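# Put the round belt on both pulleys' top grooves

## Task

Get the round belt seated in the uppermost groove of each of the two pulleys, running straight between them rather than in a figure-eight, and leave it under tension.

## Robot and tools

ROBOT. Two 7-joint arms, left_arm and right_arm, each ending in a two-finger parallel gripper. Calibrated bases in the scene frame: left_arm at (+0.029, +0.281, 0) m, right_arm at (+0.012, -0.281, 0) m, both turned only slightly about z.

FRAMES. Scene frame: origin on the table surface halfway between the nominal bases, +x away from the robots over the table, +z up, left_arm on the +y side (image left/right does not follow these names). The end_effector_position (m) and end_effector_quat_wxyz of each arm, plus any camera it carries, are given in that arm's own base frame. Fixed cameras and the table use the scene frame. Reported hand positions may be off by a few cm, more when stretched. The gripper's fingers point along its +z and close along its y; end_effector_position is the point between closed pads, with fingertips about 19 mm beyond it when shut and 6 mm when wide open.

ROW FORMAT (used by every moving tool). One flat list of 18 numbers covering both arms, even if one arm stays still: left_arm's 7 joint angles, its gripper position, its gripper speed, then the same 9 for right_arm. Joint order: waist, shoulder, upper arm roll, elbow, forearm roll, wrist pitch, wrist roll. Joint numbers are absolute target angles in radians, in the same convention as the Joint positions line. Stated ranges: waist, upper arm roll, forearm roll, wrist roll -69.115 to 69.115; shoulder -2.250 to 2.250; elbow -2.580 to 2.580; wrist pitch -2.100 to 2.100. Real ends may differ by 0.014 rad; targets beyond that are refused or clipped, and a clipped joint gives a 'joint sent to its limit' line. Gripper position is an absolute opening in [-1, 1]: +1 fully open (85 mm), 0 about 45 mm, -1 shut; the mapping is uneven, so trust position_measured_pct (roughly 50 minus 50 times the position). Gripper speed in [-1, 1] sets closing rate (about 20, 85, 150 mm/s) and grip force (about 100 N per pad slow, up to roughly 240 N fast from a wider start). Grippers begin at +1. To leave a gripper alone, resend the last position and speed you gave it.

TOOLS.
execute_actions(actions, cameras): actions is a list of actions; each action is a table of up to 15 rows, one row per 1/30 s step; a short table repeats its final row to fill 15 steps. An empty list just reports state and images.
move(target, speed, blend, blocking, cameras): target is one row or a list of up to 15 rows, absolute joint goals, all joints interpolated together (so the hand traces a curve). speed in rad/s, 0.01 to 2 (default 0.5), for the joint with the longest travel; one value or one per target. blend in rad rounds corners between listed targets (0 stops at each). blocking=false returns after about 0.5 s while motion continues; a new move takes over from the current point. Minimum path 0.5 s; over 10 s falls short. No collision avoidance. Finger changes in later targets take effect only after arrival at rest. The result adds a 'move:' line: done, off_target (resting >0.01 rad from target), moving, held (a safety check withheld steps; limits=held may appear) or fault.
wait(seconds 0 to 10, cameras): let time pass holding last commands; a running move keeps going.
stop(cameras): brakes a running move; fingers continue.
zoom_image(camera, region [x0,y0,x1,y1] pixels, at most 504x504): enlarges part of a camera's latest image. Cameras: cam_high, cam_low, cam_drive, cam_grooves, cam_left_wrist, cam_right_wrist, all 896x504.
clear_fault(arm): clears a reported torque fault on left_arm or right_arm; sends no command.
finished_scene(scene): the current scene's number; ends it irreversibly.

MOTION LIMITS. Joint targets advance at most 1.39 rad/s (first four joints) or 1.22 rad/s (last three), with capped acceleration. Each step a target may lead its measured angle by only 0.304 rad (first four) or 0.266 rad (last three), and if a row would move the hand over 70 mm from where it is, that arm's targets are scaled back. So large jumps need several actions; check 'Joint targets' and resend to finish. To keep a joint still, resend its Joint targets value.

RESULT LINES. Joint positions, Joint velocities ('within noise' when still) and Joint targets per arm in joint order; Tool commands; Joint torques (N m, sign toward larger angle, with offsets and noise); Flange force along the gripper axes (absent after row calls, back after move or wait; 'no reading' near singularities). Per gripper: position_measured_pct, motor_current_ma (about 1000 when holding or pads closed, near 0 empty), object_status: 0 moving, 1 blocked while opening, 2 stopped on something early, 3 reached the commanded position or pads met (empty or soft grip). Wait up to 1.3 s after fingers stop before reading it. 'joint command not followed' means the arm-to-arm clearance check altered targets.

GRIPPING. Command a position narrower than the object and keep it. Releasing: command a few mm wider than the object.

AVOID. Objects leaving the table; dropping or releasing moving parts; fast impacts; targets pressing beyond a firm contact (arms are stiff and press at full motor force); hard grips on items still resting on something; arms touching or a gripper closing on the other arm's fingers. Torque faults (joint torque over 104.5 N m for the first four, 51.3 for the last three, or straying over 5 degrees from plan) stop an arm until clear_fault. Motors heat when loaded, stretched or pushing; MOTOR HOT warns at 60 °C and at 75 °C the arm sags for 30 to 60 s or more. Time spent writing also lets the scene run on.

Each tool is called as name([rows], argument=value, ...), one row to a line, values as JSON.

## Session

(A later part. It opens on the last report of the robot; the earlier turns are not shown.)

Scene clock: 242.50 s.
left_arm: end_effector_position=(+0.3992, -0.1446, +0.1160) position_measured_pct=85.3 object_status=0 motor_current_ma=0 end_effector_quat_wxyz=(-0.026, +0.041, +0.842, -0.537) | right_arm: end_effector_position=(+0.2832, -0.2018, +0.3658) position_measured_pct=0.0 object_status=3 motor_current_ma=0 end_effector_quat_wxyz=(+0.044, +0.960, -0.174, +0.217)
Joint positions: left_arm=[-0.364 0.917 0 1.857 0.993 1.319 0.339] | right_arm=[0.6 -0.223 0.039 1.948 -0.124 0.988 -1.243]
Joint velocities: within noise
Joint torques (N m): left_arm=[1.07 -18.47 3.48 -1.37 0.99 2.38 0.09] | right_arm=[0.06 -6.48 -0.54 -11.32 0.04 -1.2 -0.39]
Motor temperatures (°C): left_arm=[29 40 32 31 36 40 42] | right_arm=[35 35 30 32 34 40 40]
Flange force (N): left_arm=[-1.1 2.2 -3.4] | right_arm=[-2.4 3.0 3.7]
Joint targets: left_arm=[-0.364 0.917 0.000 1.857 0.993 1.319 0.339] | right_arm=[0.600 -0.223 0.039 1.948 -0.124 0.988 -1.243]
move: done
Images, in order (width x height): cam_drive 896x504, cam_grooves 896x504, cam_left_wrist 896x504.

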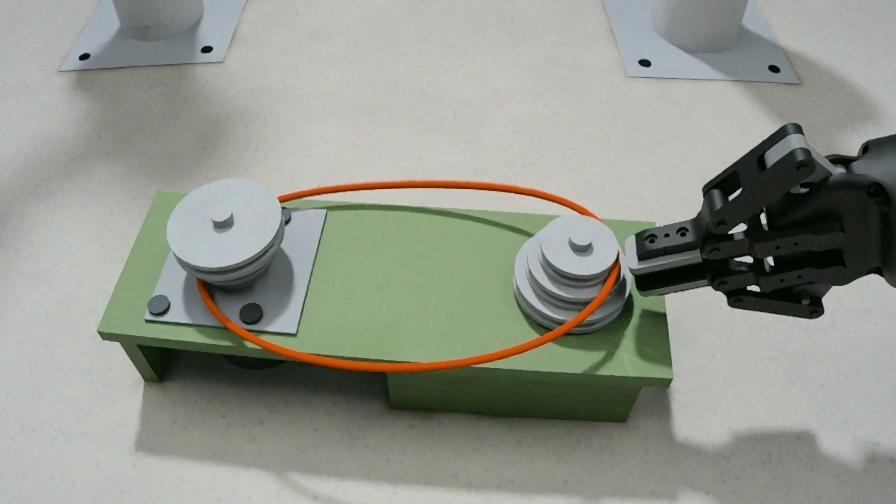

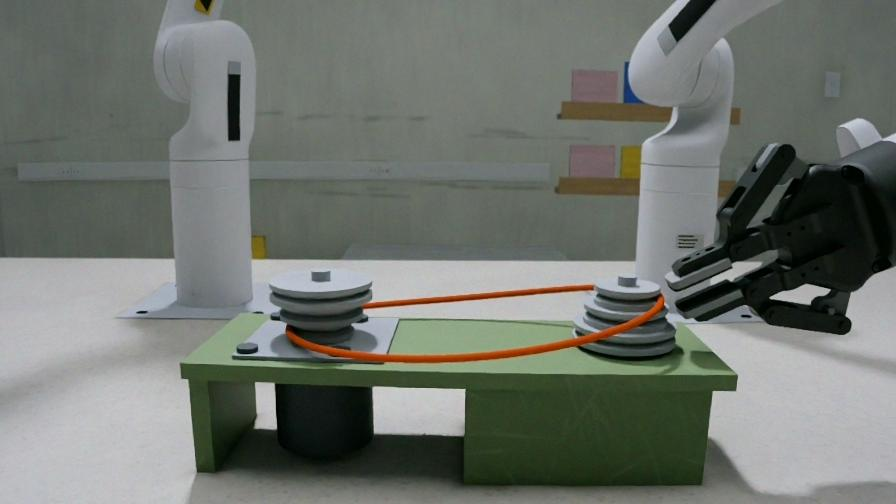

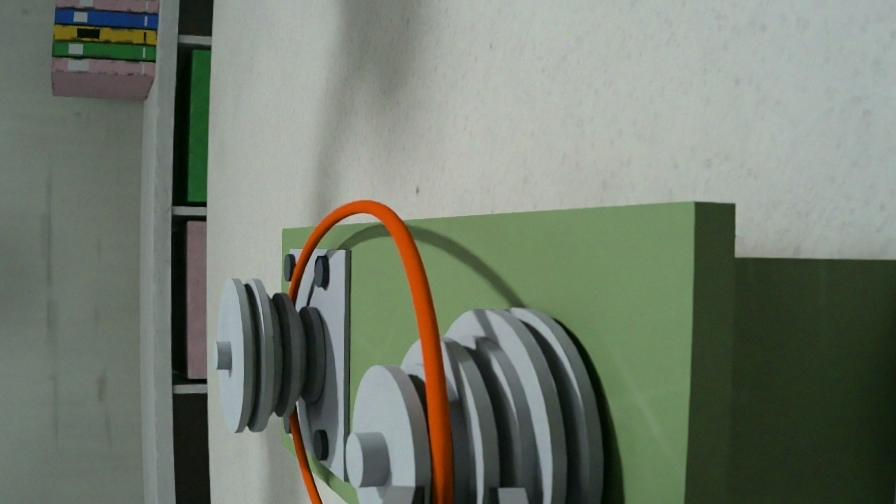

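move(target=[-0.3641,0.9169,0,1.8567,0.9929,1.3192,0.339,-0.7,-0.5,-0.5475,0.5636,0,1.5015,0,1.0765,2.594,-0.2,0], speed=0.5)

Scene clock: 259.23 s.
left_arm: end_effector_position=(+0.3992, -0.1446, +0.1160) position_measured_pct=85.3 object_status=3 motor_current_ma=0 end_effector_quat_wxyz=(-0.026, +0.041, +0.842, -0.537) | right_arm: end_effector_position=(+0.4411, +0.2399, +0.1801) position_measured_pct=60.2 object_status=3 motor_current_ma=0 end_effector_quat_wxyz=(+0.000, +0.707, -0.707, +0.000)
Joint positions: left_arm=[-0.364 0.917 0 1.857 0.993 1.319 0.339] | right_arm=[-0.547 0.564 0 1.501 0 1.077 2.594]
Joint velocities: within noise
Joint torques (N m): left_arm=[1.08 -18.41 3.43 -1.29 1.05 2.37 0.04] | right_arm=[0.12 -19 -0.11 -8.9 0.37 0.09 -0.39]
Motor temperatures (°C): left_arm=[29 40 31 31 36 40 42] | right_arm=[35 35 30 32 34 40 40]
Flange force (N): left_arm=[-1.4 2.1 -3.7] | right_arm=[2.1 2.5 2.1]
Joint targets: left_arm=[-0.364 0.917 0.000 1.857 0.993 1.319 0.339] | right_arm=[-0.548 0.564 0.000 1.501 0.000 1.077 2.594]
move: done

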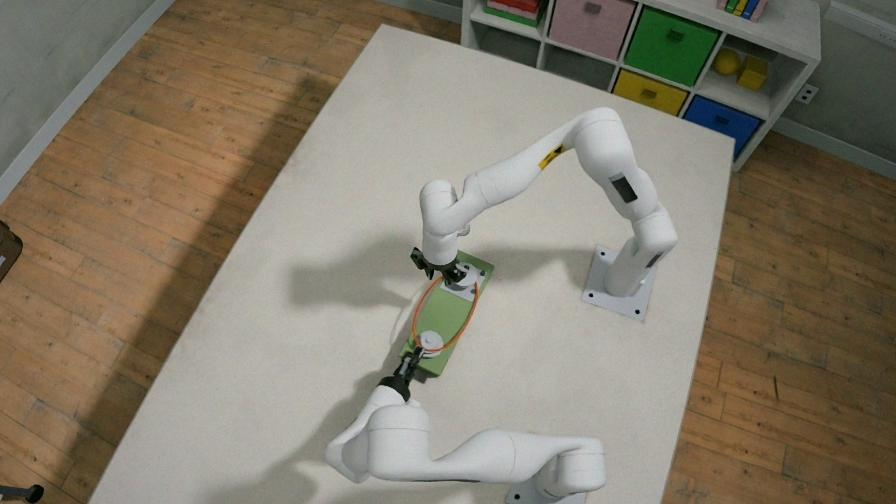

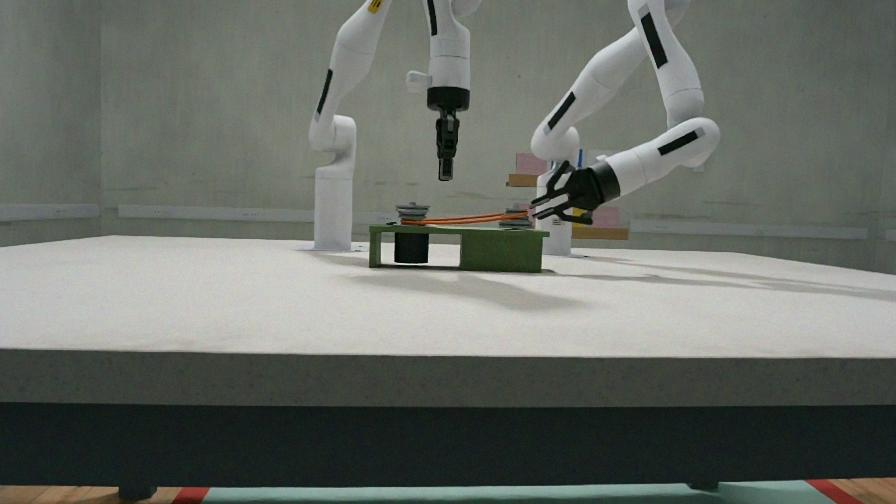

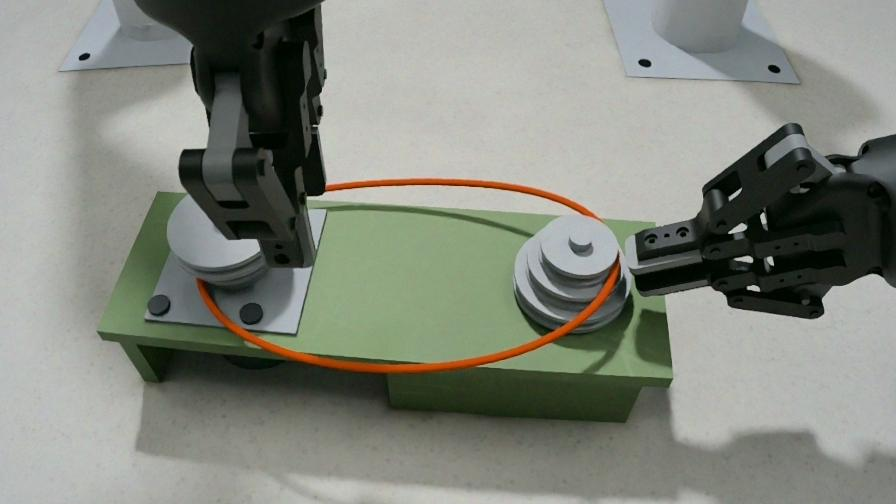

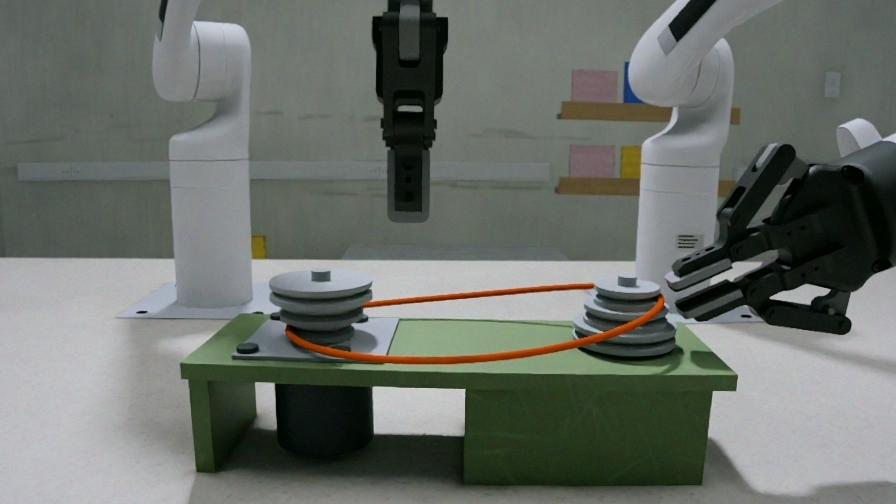

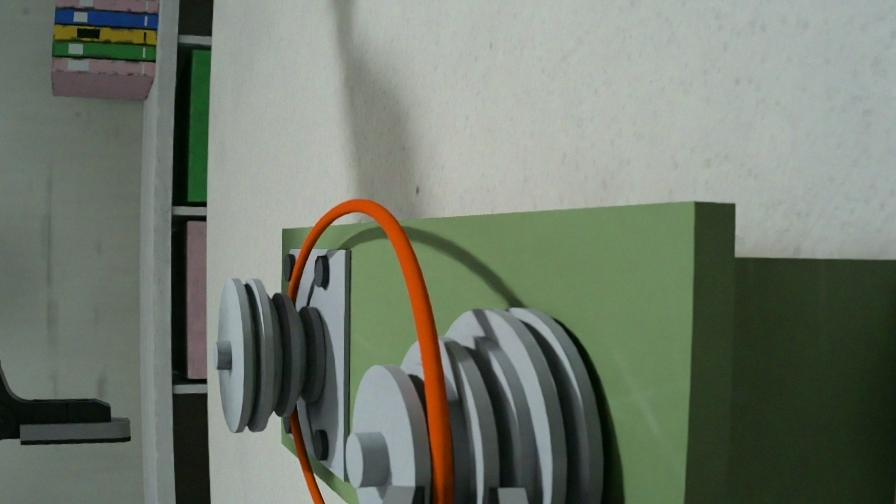

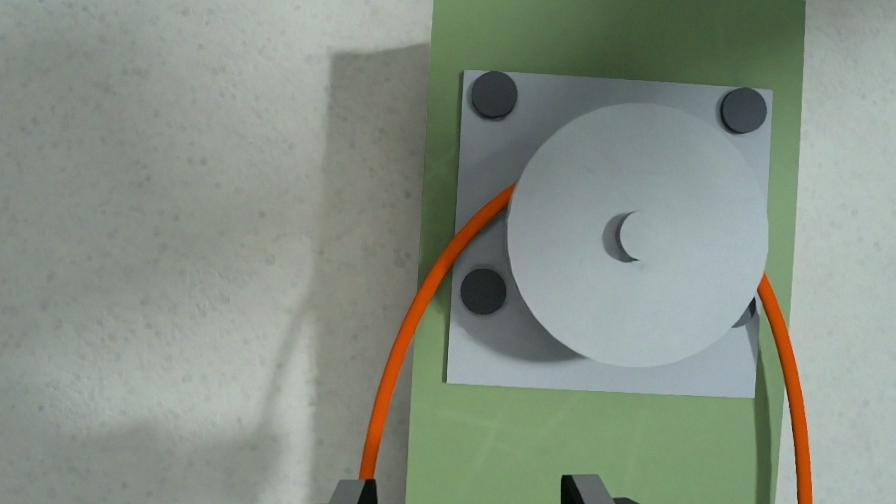

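move([
  [-0.3641,0.9169,0,1.8567,0.9929,1.3192,0.339,-0.7,-0.5,-0.5266,0.6616,0,1.4632,0,1.0168,2.355,-0.2,0],
  [-0.3641,0.9169,0,1.8567,0.9929,1.3192,0.339,-0.7,-0.5,-0.5266,0.7171,0,1.5088,0,0.9157,2.355,-0.2,0],
], speed=0.12, cameras=["cam_drive","cam_grooves","cam_right_wrist"])

Scene clock: 271.73 s.
left_arm: end_effector_position=(+0.3992, -0.1446, +0.1160) position_measured_pct=85.3 object_status=3 motor_current_ma=0 end_effector_quat_wxyz=(-0.026, +0.041, +0.842, -0.537) | right_arm: end_effector_position=(+0.4671, +0.2428, +0.0991) position_measured_pct=60.2 object_status=3 motor_current_ma=0 end_effector_quat_wxyz=(+0.000, -0.609, +0.793, +0.000)
Joint positions: left_arm=[-0.364 0.917 0 1.857 0.993 1.319 0.339] | right_arm=[-0.527 0.717 0 1.509 0 0.916 2.355]
Joint velocities: within noise
Joint torques (N m): left_arm=[1.19 -18.43 3.48 -1.3 1.03 2.36 0.14] | right_arm=[0.11 -20.64 -0.06 -8.04 0.39 0.1 -0.38]
Motor temperatures (°C): left_arm=[29 40 31 30 36 40 42] | right_arm=[34 35 30 31 34 40 40]
Flange force (N): left_arm=[-1.1 2.3 -3.7] | right_arm=[2.6 2.1 1.5]
Joint targets: left_arm=[-0.364 0.917 0.000 1.857 0.993 1.319 0.339] | right_arm=[-0.527 0.717 0.000 1.509 0.000 0.916 2.355]
move: done
Images, in order (width x height): cam_drive 896x504, cam_grooves 896x504, cam_right_wrist 896x504.

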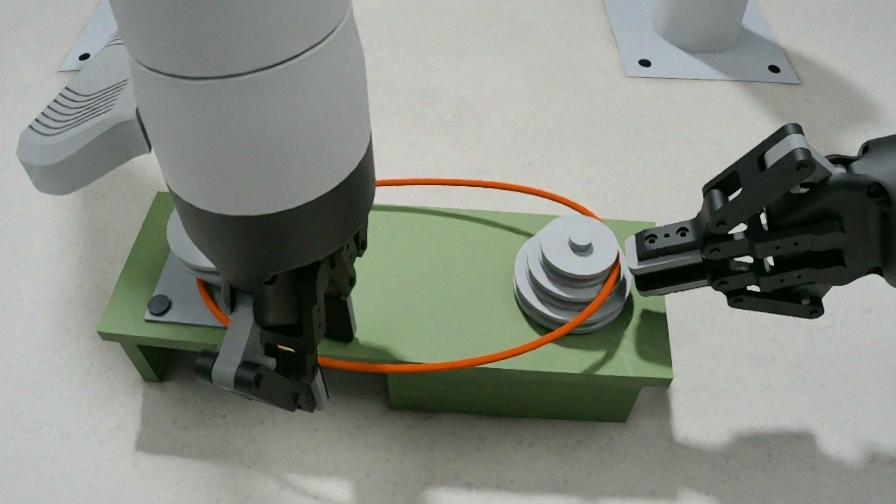

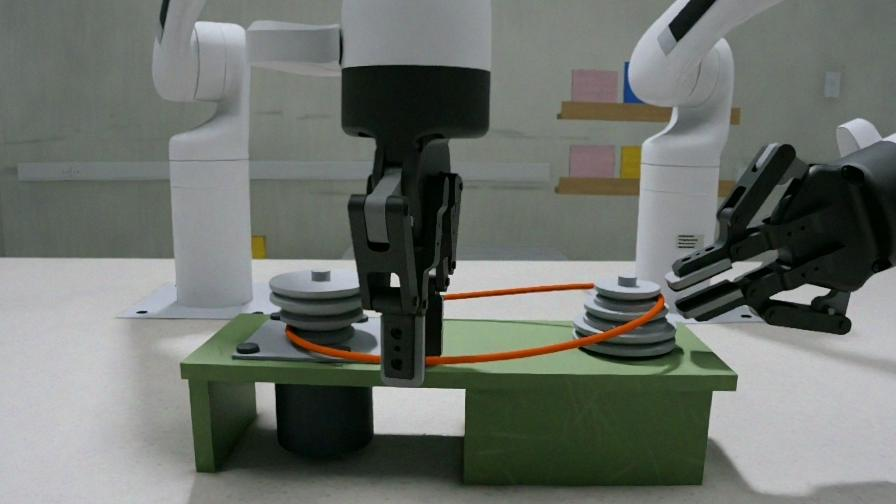

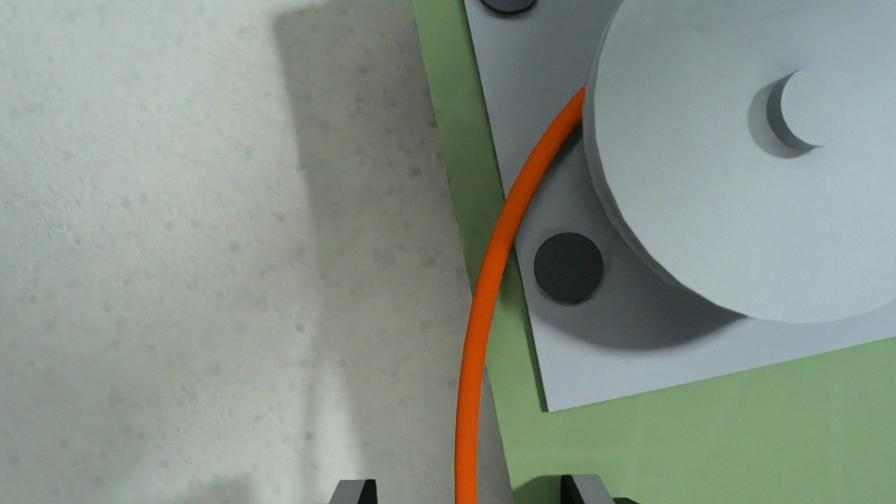

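move([
  [-0.3641,0.9169,0,1.8567,0.9929,1.3192,0.339,-0.7,-0.5,-0.5266,0.7027,0,1.4989,0,0.94,2.355,-0.2,0],
  [-0.3641,0.9169,0,1.8567,0.9929,1.3192,0.339,-0.7,-0.5,-0.5266,0.7027,0,1.4989,0,0.94,2.355,-1,-0.6],
], speed=0.1, cameras=["cam_drive","cam_grooves","cam_right_wrist"])

zoom_image(camera="cam_grooves", region=[230, 250, 480, 400])

Scene clock: 278.10 s.
left_arm: end_effector_position=(+0.3992, -0.1446, +0.1160) position_measured_pct=85.3 object_status=3 motor_current_ma=0 end_effector_quat_wxyz=(-0.026, +0.041, +0.842, -0.537) | right_arm: end_effector_position=(+0.4670, +0.2428, +0.1092) position_measured_pct=98.7 object_status=0 motor_current_ma=410 end_effector_quat_wxyz=(+0.000, -0.609, +0.793, +0.000)
Joint positions: left_arm=[-0.364 0.917 0 1.857 0.993 1.319 0.339] | right_arm=[-0.527 0.703 0 1.499 0 0.94 2.355]
Joint velocities: within noise
Joint torques (N m): left_arm=[1.07 -18.44 3.52 -1.41 1.03 2.5 0.19] | right_arm=[0.13 -20.58 -0.12 -8.28 0.39 0.12 -0.45]
Motor temperatures (°C): left_arm=[29 40 31 30 36 40 42] | right_arm=[34 36 30 31 34 40 40]
Flange force (N): left_arm=[-0.6 2.3 -3.1] | right_arm=[2.9 2.4 1.7]
Joint targets: left_arm=[-0.364 0.917 0.000 1.857 0.993 1.319 0.339] | right_arm=[-0.527 0.703 0.000 1.499 0.000 0.940 2.355]
move: done
Images, in order (width x height): cam_drive 896x504, cam_grooves 896x504, cam_right_wrist 896x504.

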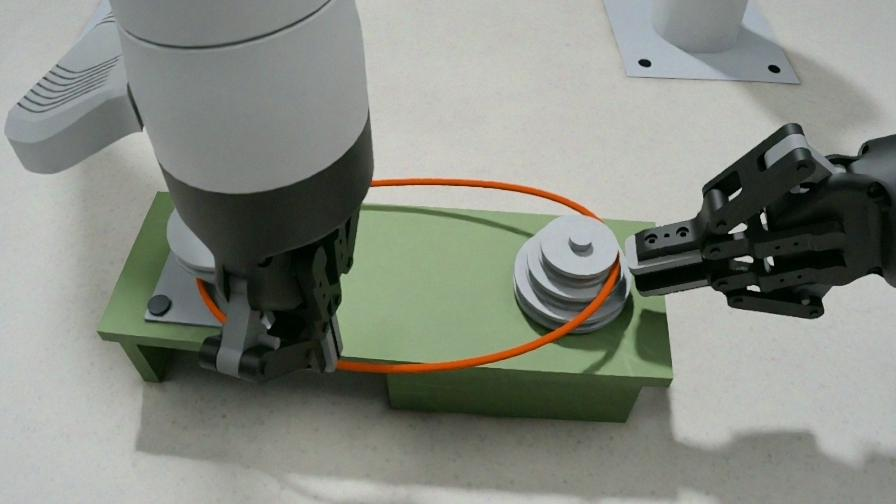

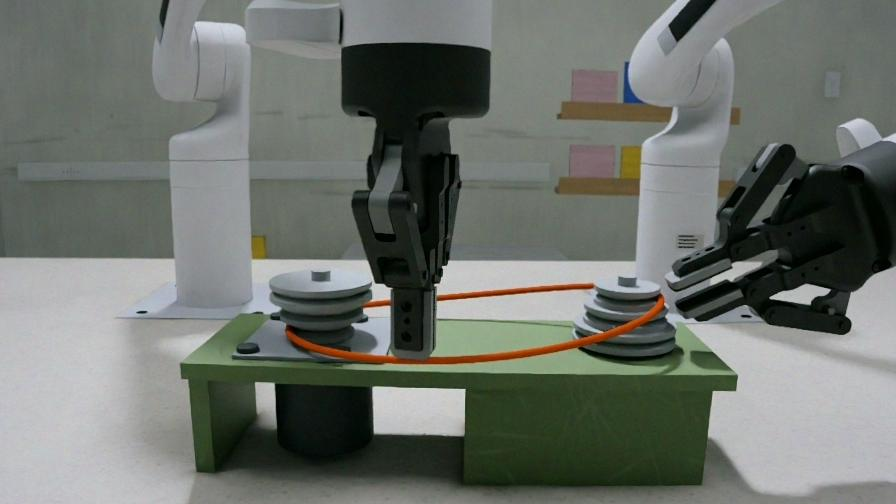

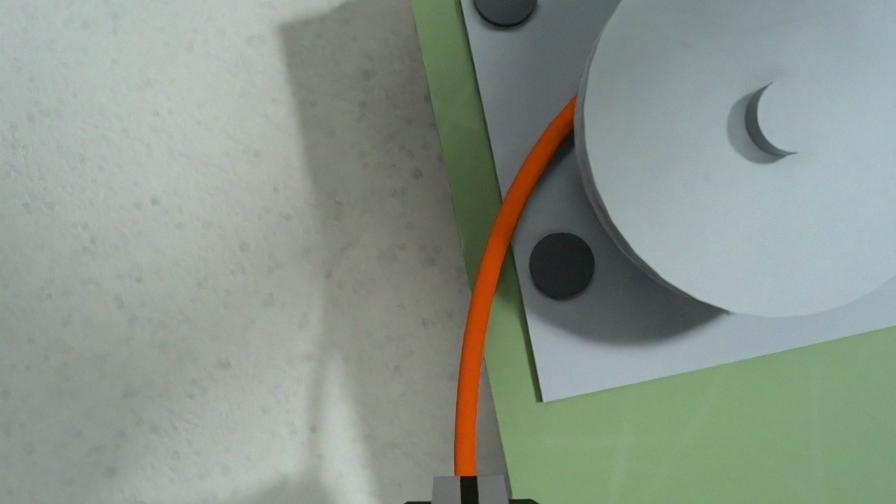

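Scaled by 2.016.

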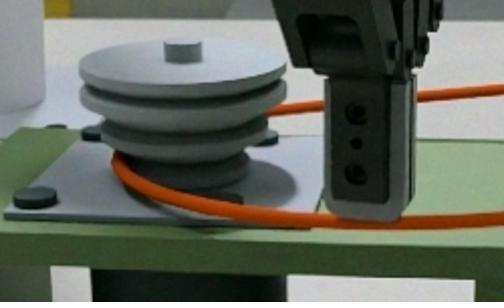

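move([
  [-0.3641,0.9169,0,1.8567,0.9929,1.3192,0.339,-0.7,-0.5,-0.5266,0.7027,0,1.4989,0,0.94,2.355,-0.5,0],
  [-0.3641,0.9169,0,1.8567,0.9929,1.3192,0.339,-0.7,-0.5,-0.5266,0.7142,0,1.5068,0,0.9206,2.355,-0.5,0],
  [-0.3641,0.9169,0,1.8567,0.9929,1.3192,0.339,-0.7,-0.5,-0.5266,0.7142,0,1.5068,0,0.9206,2.355,-1,-0.5],
], speed=0.1, cameras=["cam_drive","cam_grooves","cam_right_wrist"])

zoom_image(camera="cam_grooves", region=[230, 250, 480, 400])

Scene clock: 283.60 s.
left_arm: end_effector_position=(+0.3992, -0.1446, +0.1160) position_measured_pct=85.3 object_status=3 motor_current_ma=0 end_effector_quat_wxyz=(-0.026, +0.041, +0.842, -0.537) | right_arm: end_effector_position=(+0.4671, +0.2428, +0.1011) position_measured_pct=96.5 object_status=0 motor_current_ma=1000 end_effector_quat_wxyz=(+0.000, -0.609, +0.793, +0.000)
Joint positions: left_arm=[-0.364 0.917 0 1.857 0.993 1.319 0.339] | right_arm=[-0.527 0.714 0 1.507 0 0.921 2.355]
Joint velocities: within noise
Joint torques (N m): left_arm=[1.12 -18.41 3.44 -1.37 0.99 2.4 0.12] | right_arm=[0.1 -20.62 -0.08 -8.18 0.4 0.13 -0.38]
Motor temperatures (°C): left_arm=[29 40 31 30 36 40 42] | right_arm=[34 36 30 31 34 40 40]
Flange force (N): left_arm=[-0.9 2.2 -3.4] | right_arm=[2.9 2.5 1.7]
Joint targets: left_arm=[-0.364 0.917 0.000 1.857 0.993 1.319 0.339] | right_arm=[-0.527 0.714 0.000 1.507 0.000 0.921 2.355]
move: done
Images, in order (width x height): cam_drive 896x504, cam_grooves 896x504, cam_right_wrist 896x504.

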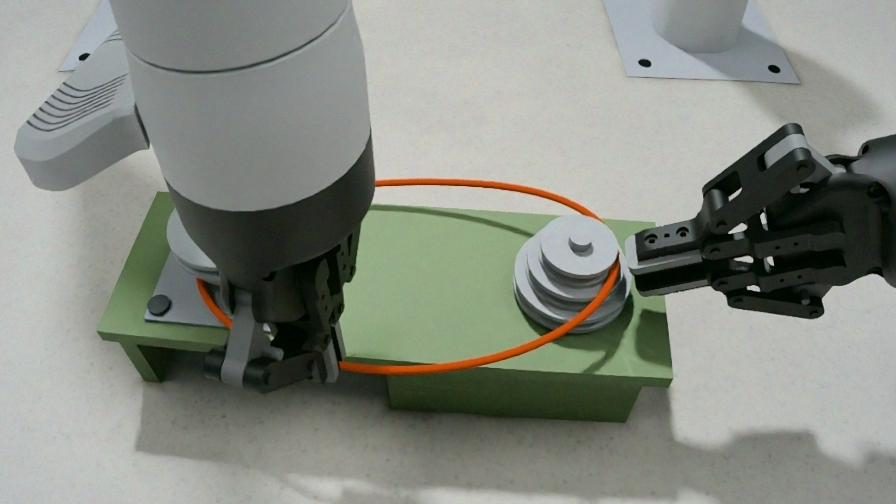

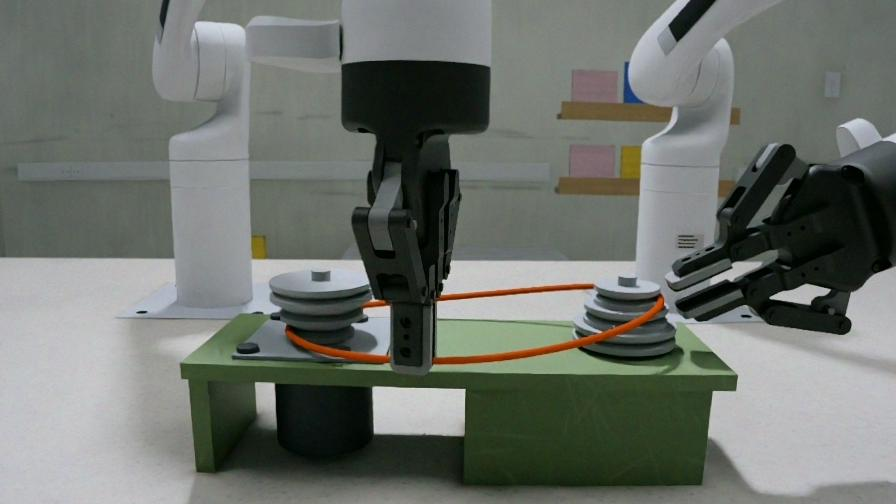

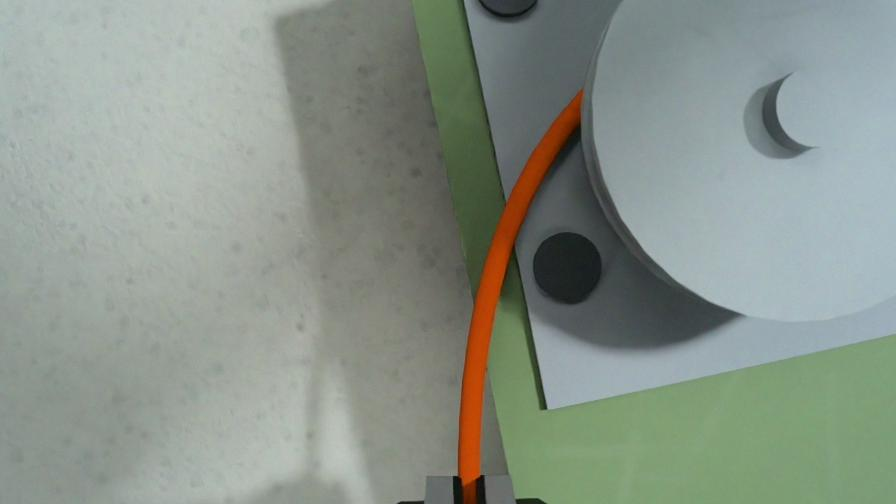

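Scaled by 2.016.

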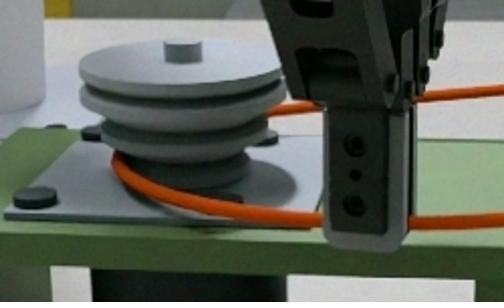

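move([
  [-0.3641,0.9169,0,1.8567,0.9929,1.3192,0.339,-0.7,-0.5,-0.5266,0.6808,0,1.4815,0,0.9793,2.355,-1,-0.5],
  [-0.3641,0.9169,0,1.8567,0.9929,1.3192,0.339,-0.7,-0.5,-0.4876,0.641,0,1.5613,0,0.9393,2.504,-1,-0.5],
  [-0.3641,0.9169,0,1.8567,0.9929,1.3192,0.339,-0.7,-0.5,-0.4341,0.5997,0,1.6431,0,0.8988,2.6075,-1,-0.5],
], speed=0.08)

Scene clock: 296.20 s.
left_arm: end_effector_position=(+0.3992, -0.1446, +0.1160) position_measured_pct=85.3 object_status=3 motor_current_ma=0 end_effector_quat_wxyz=(-0.026, +0.041, +0.842, -0.537) | right_arm: end_effector_position=(+0.4491, +0.1808, +0.1251) position_measured_pct=96.5 object_status=2 motor_current_ma=1000 end_effector_quat_wxyz=(+0.000, -0.671, +0.742, +0.000)
Joint positions: left_arm=[-0.364 0.917 0 1.857 0.993 1.319 0.339] | right_arm=[-0.434 0.6 0 1.643 0 0.899 2.607]
Joint velocities: within noise
Joint torques (N m): left_arm=[1.2 -18.58 3.49 -1.39 1 2.41 0.15] | right_arm=[0.29 -18.82 0.09 -8 0.51 0.16 -0.44]
Motor temperatures (°C): left_arm=[29 41 31 30 36 40 42] | right_arm=[34 36 30 31 34 40 40]
Flange force (N): left_arm=[-0.8 2.6 -3.4] | right_arm=[1.7 2.5 2.1]
Joint targets: left_arm=[-0.364 0.917 0.000 1.857 0.993 1.319 0.339] | right_arm=[-0.434 0.600 0.000 1.643 0.000 0.899 2.607]
move: done

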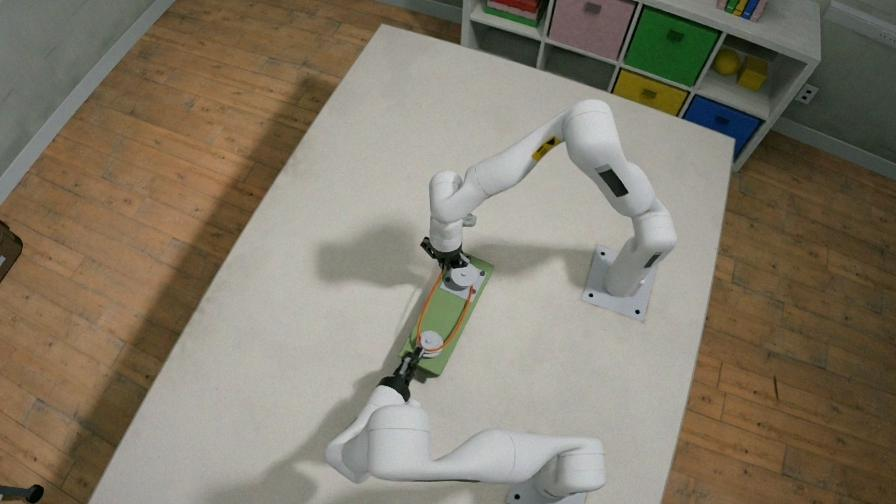

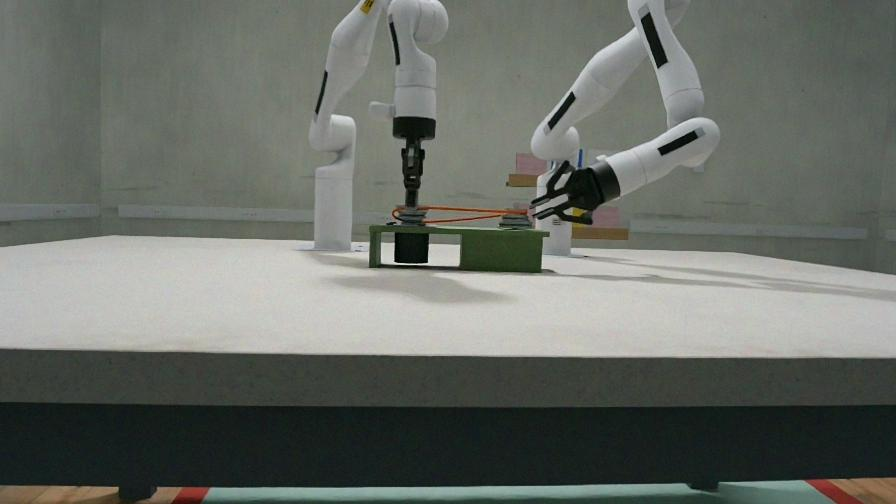

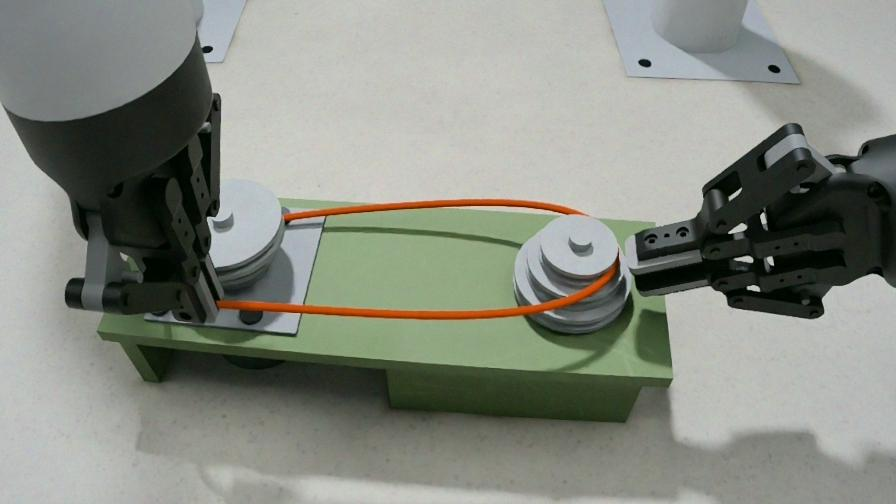

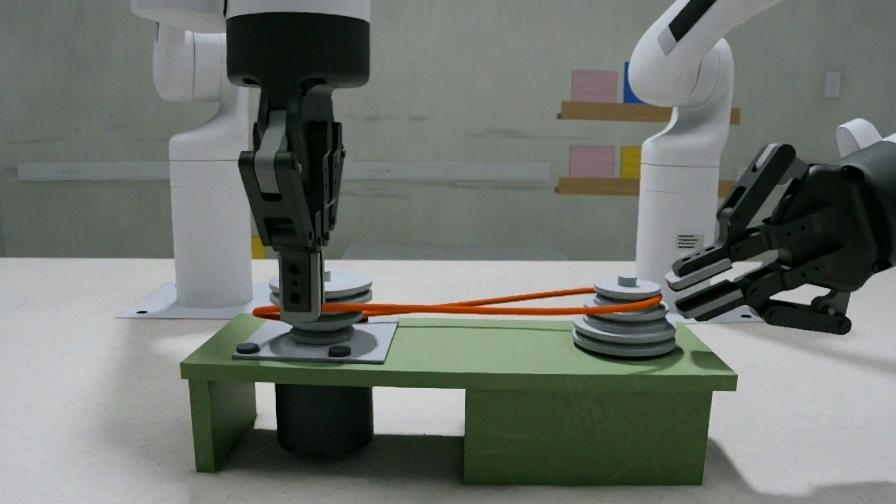

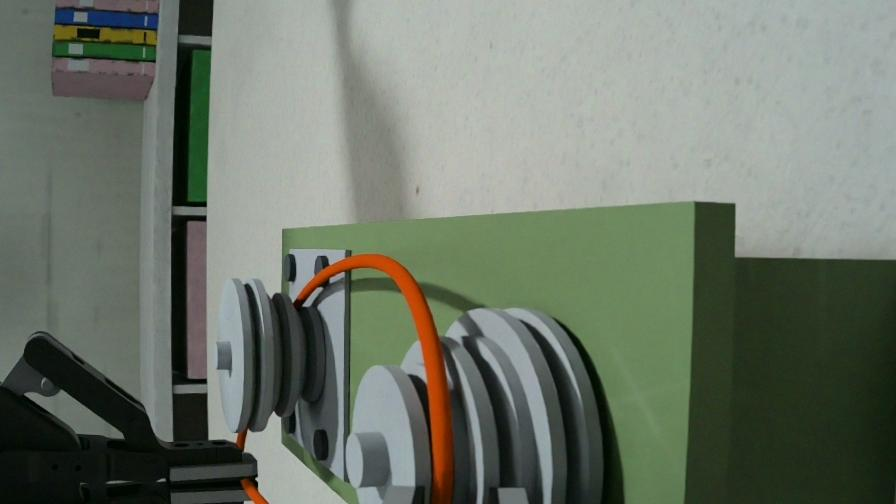

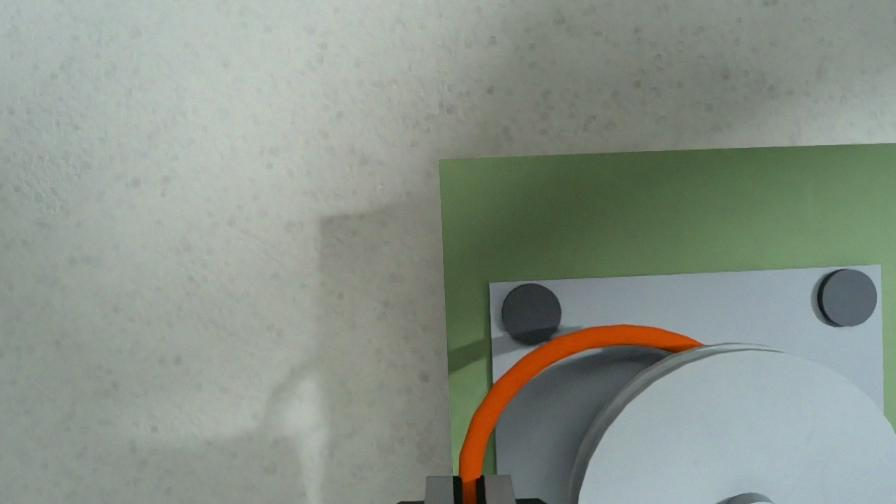

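move([
  [-0.3641,0.9169,0,1.8567,0.9929,1.3192,0.339,-0.7,-0.5,-0.3723,0.5497,0,1.7406,0,0.8513,2.0193,-1,-0.5],
  [-0.3641,0.9169,0,1.8567,0.9929,1.3192,0.339,-0.7,-0.5,-0.378,0.4699,0,1.8924,0,0.7793,1.1066,-1,-0.5],
], speed=0.15)

zoom_image(camera="cam_grooves", region=[200, 220, 450, 370])

zoom_image(camera="cam_grooves", region=[550, 230, 750, 370])

Scene clock: 309.00 s.
left_arm: end_effector_position=(+0.3992, -0.1446, +0.1160) position_measured_pct=85.3 object_status=3 motor_current_ma=0 end_effector_quat_wxyz=(-0.026, +0.041, +0.842, -0.537) | right_arm: end_effector_position=(+0.3920, +0.1289, +0.1250) position_measured_pct=96.5 object_status=2 motor_current_ma=1000 end_effector_quat_wxyz=(+0.000, +0.038, +0.999, +0.000)
Joint positions: left_arm=[-0.364 0.917 0 1.857 0.993 1.319 0.339] | right_arm=[-0.378 0.471 0 1.891 0 0.78 1.117]
Joint velocities: within noise
Joint torques (N m): left_arm=[1.15 -18.49 3.42 -1.29 0.98 2.42 0.18] | right_arm=[4.61 -15.6 4.58 -4.38 2.64 2.09 -0.4]
Motor temperatures (°C): left_arm=[29 41 31 30 36 40 42] | right_arm=[34 36 30 31 34 40 40]
Flange force (N): left_arm=[-1.1 2.5 -3.4] | right_arm=[1.2 10.4 4.1]
Joint targets: left_arm=[-0.364 0.917 0.000 1.857 0.993 1.319 0.339] | right_arm=[-0.378 0.471 0.000 1.891 0.000 0.780 1.116]
move: done (path cut at 10 s); path passed 1 of 2 targets

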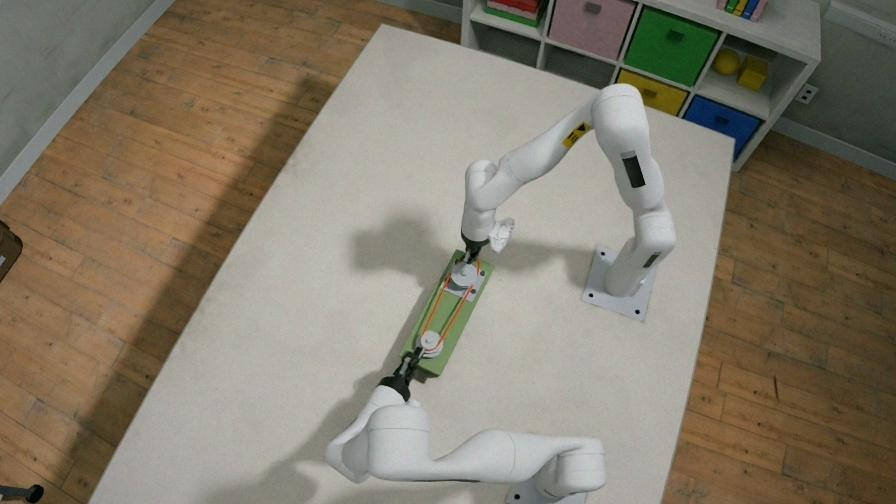

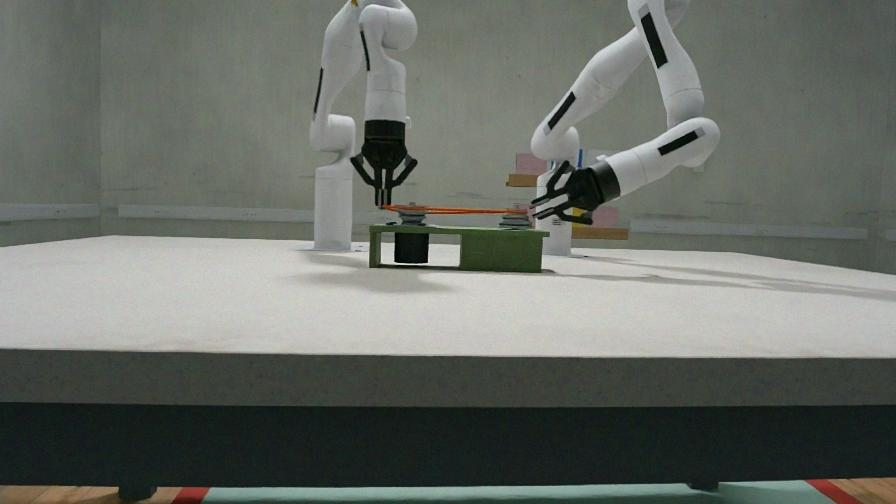

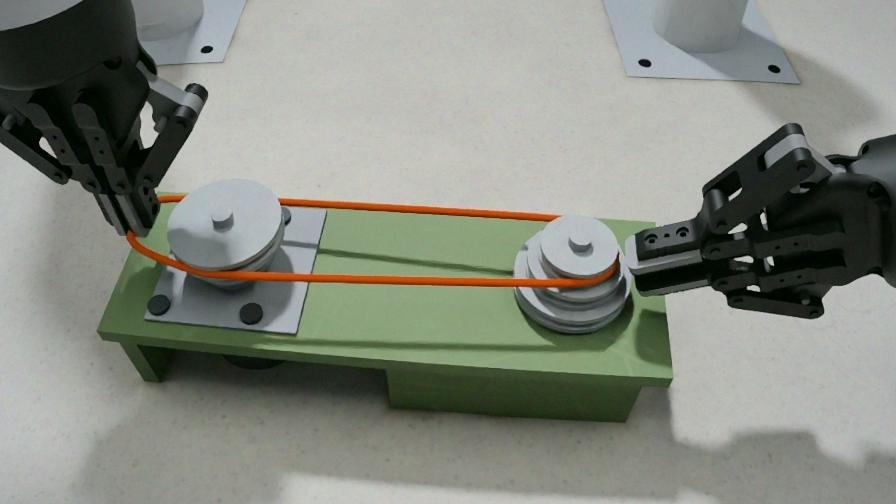

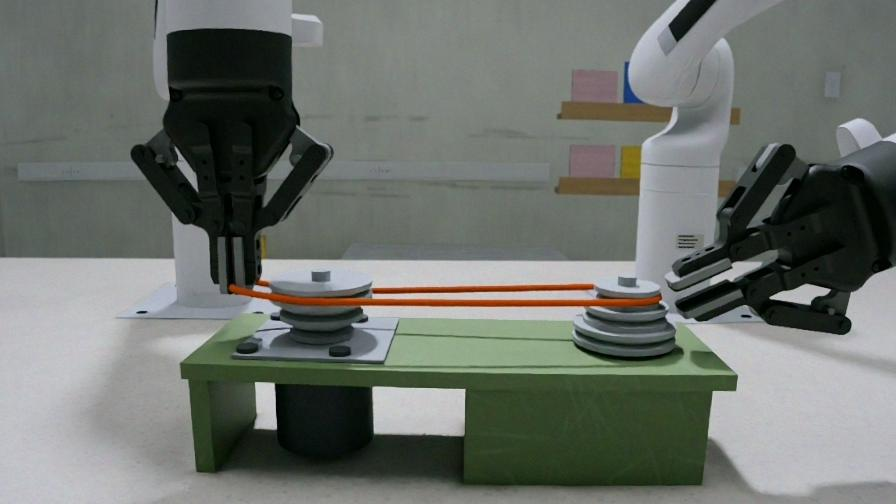

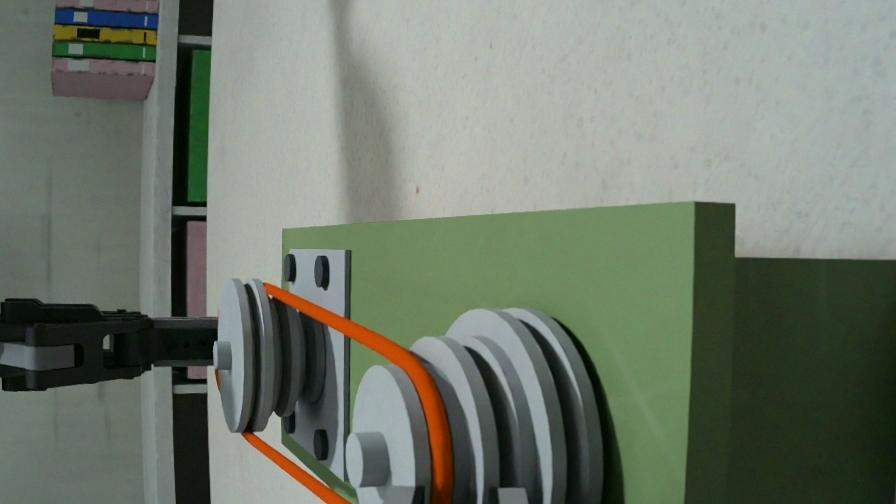

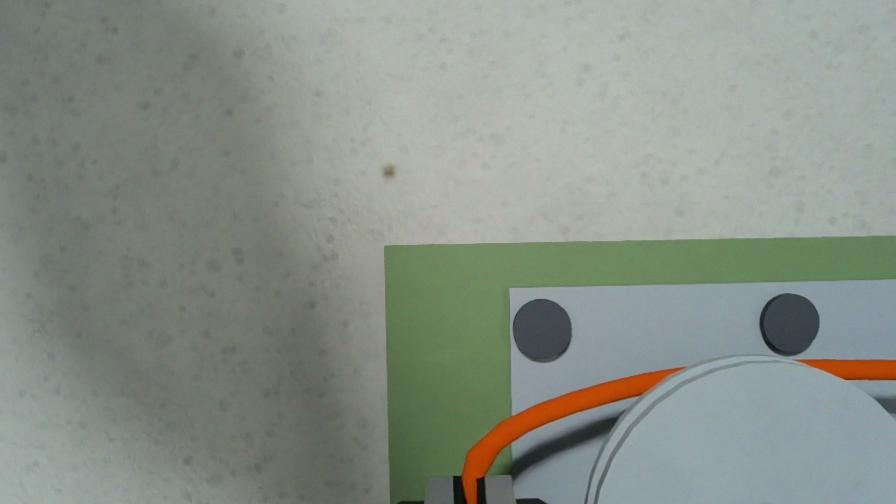

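Scaled by 2.016.

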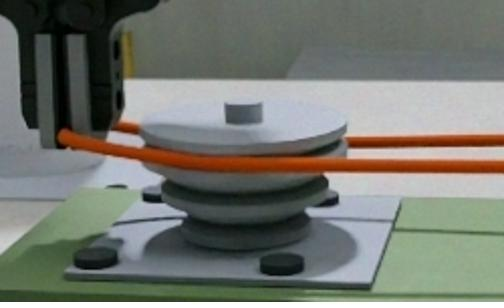

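Scaled by 2.520.

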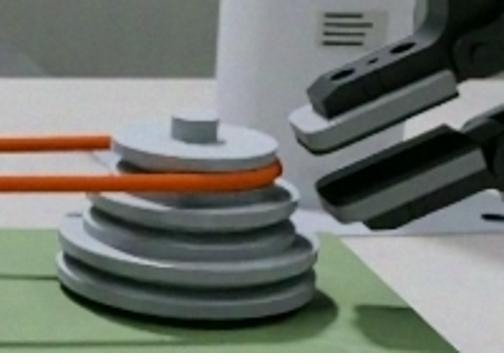

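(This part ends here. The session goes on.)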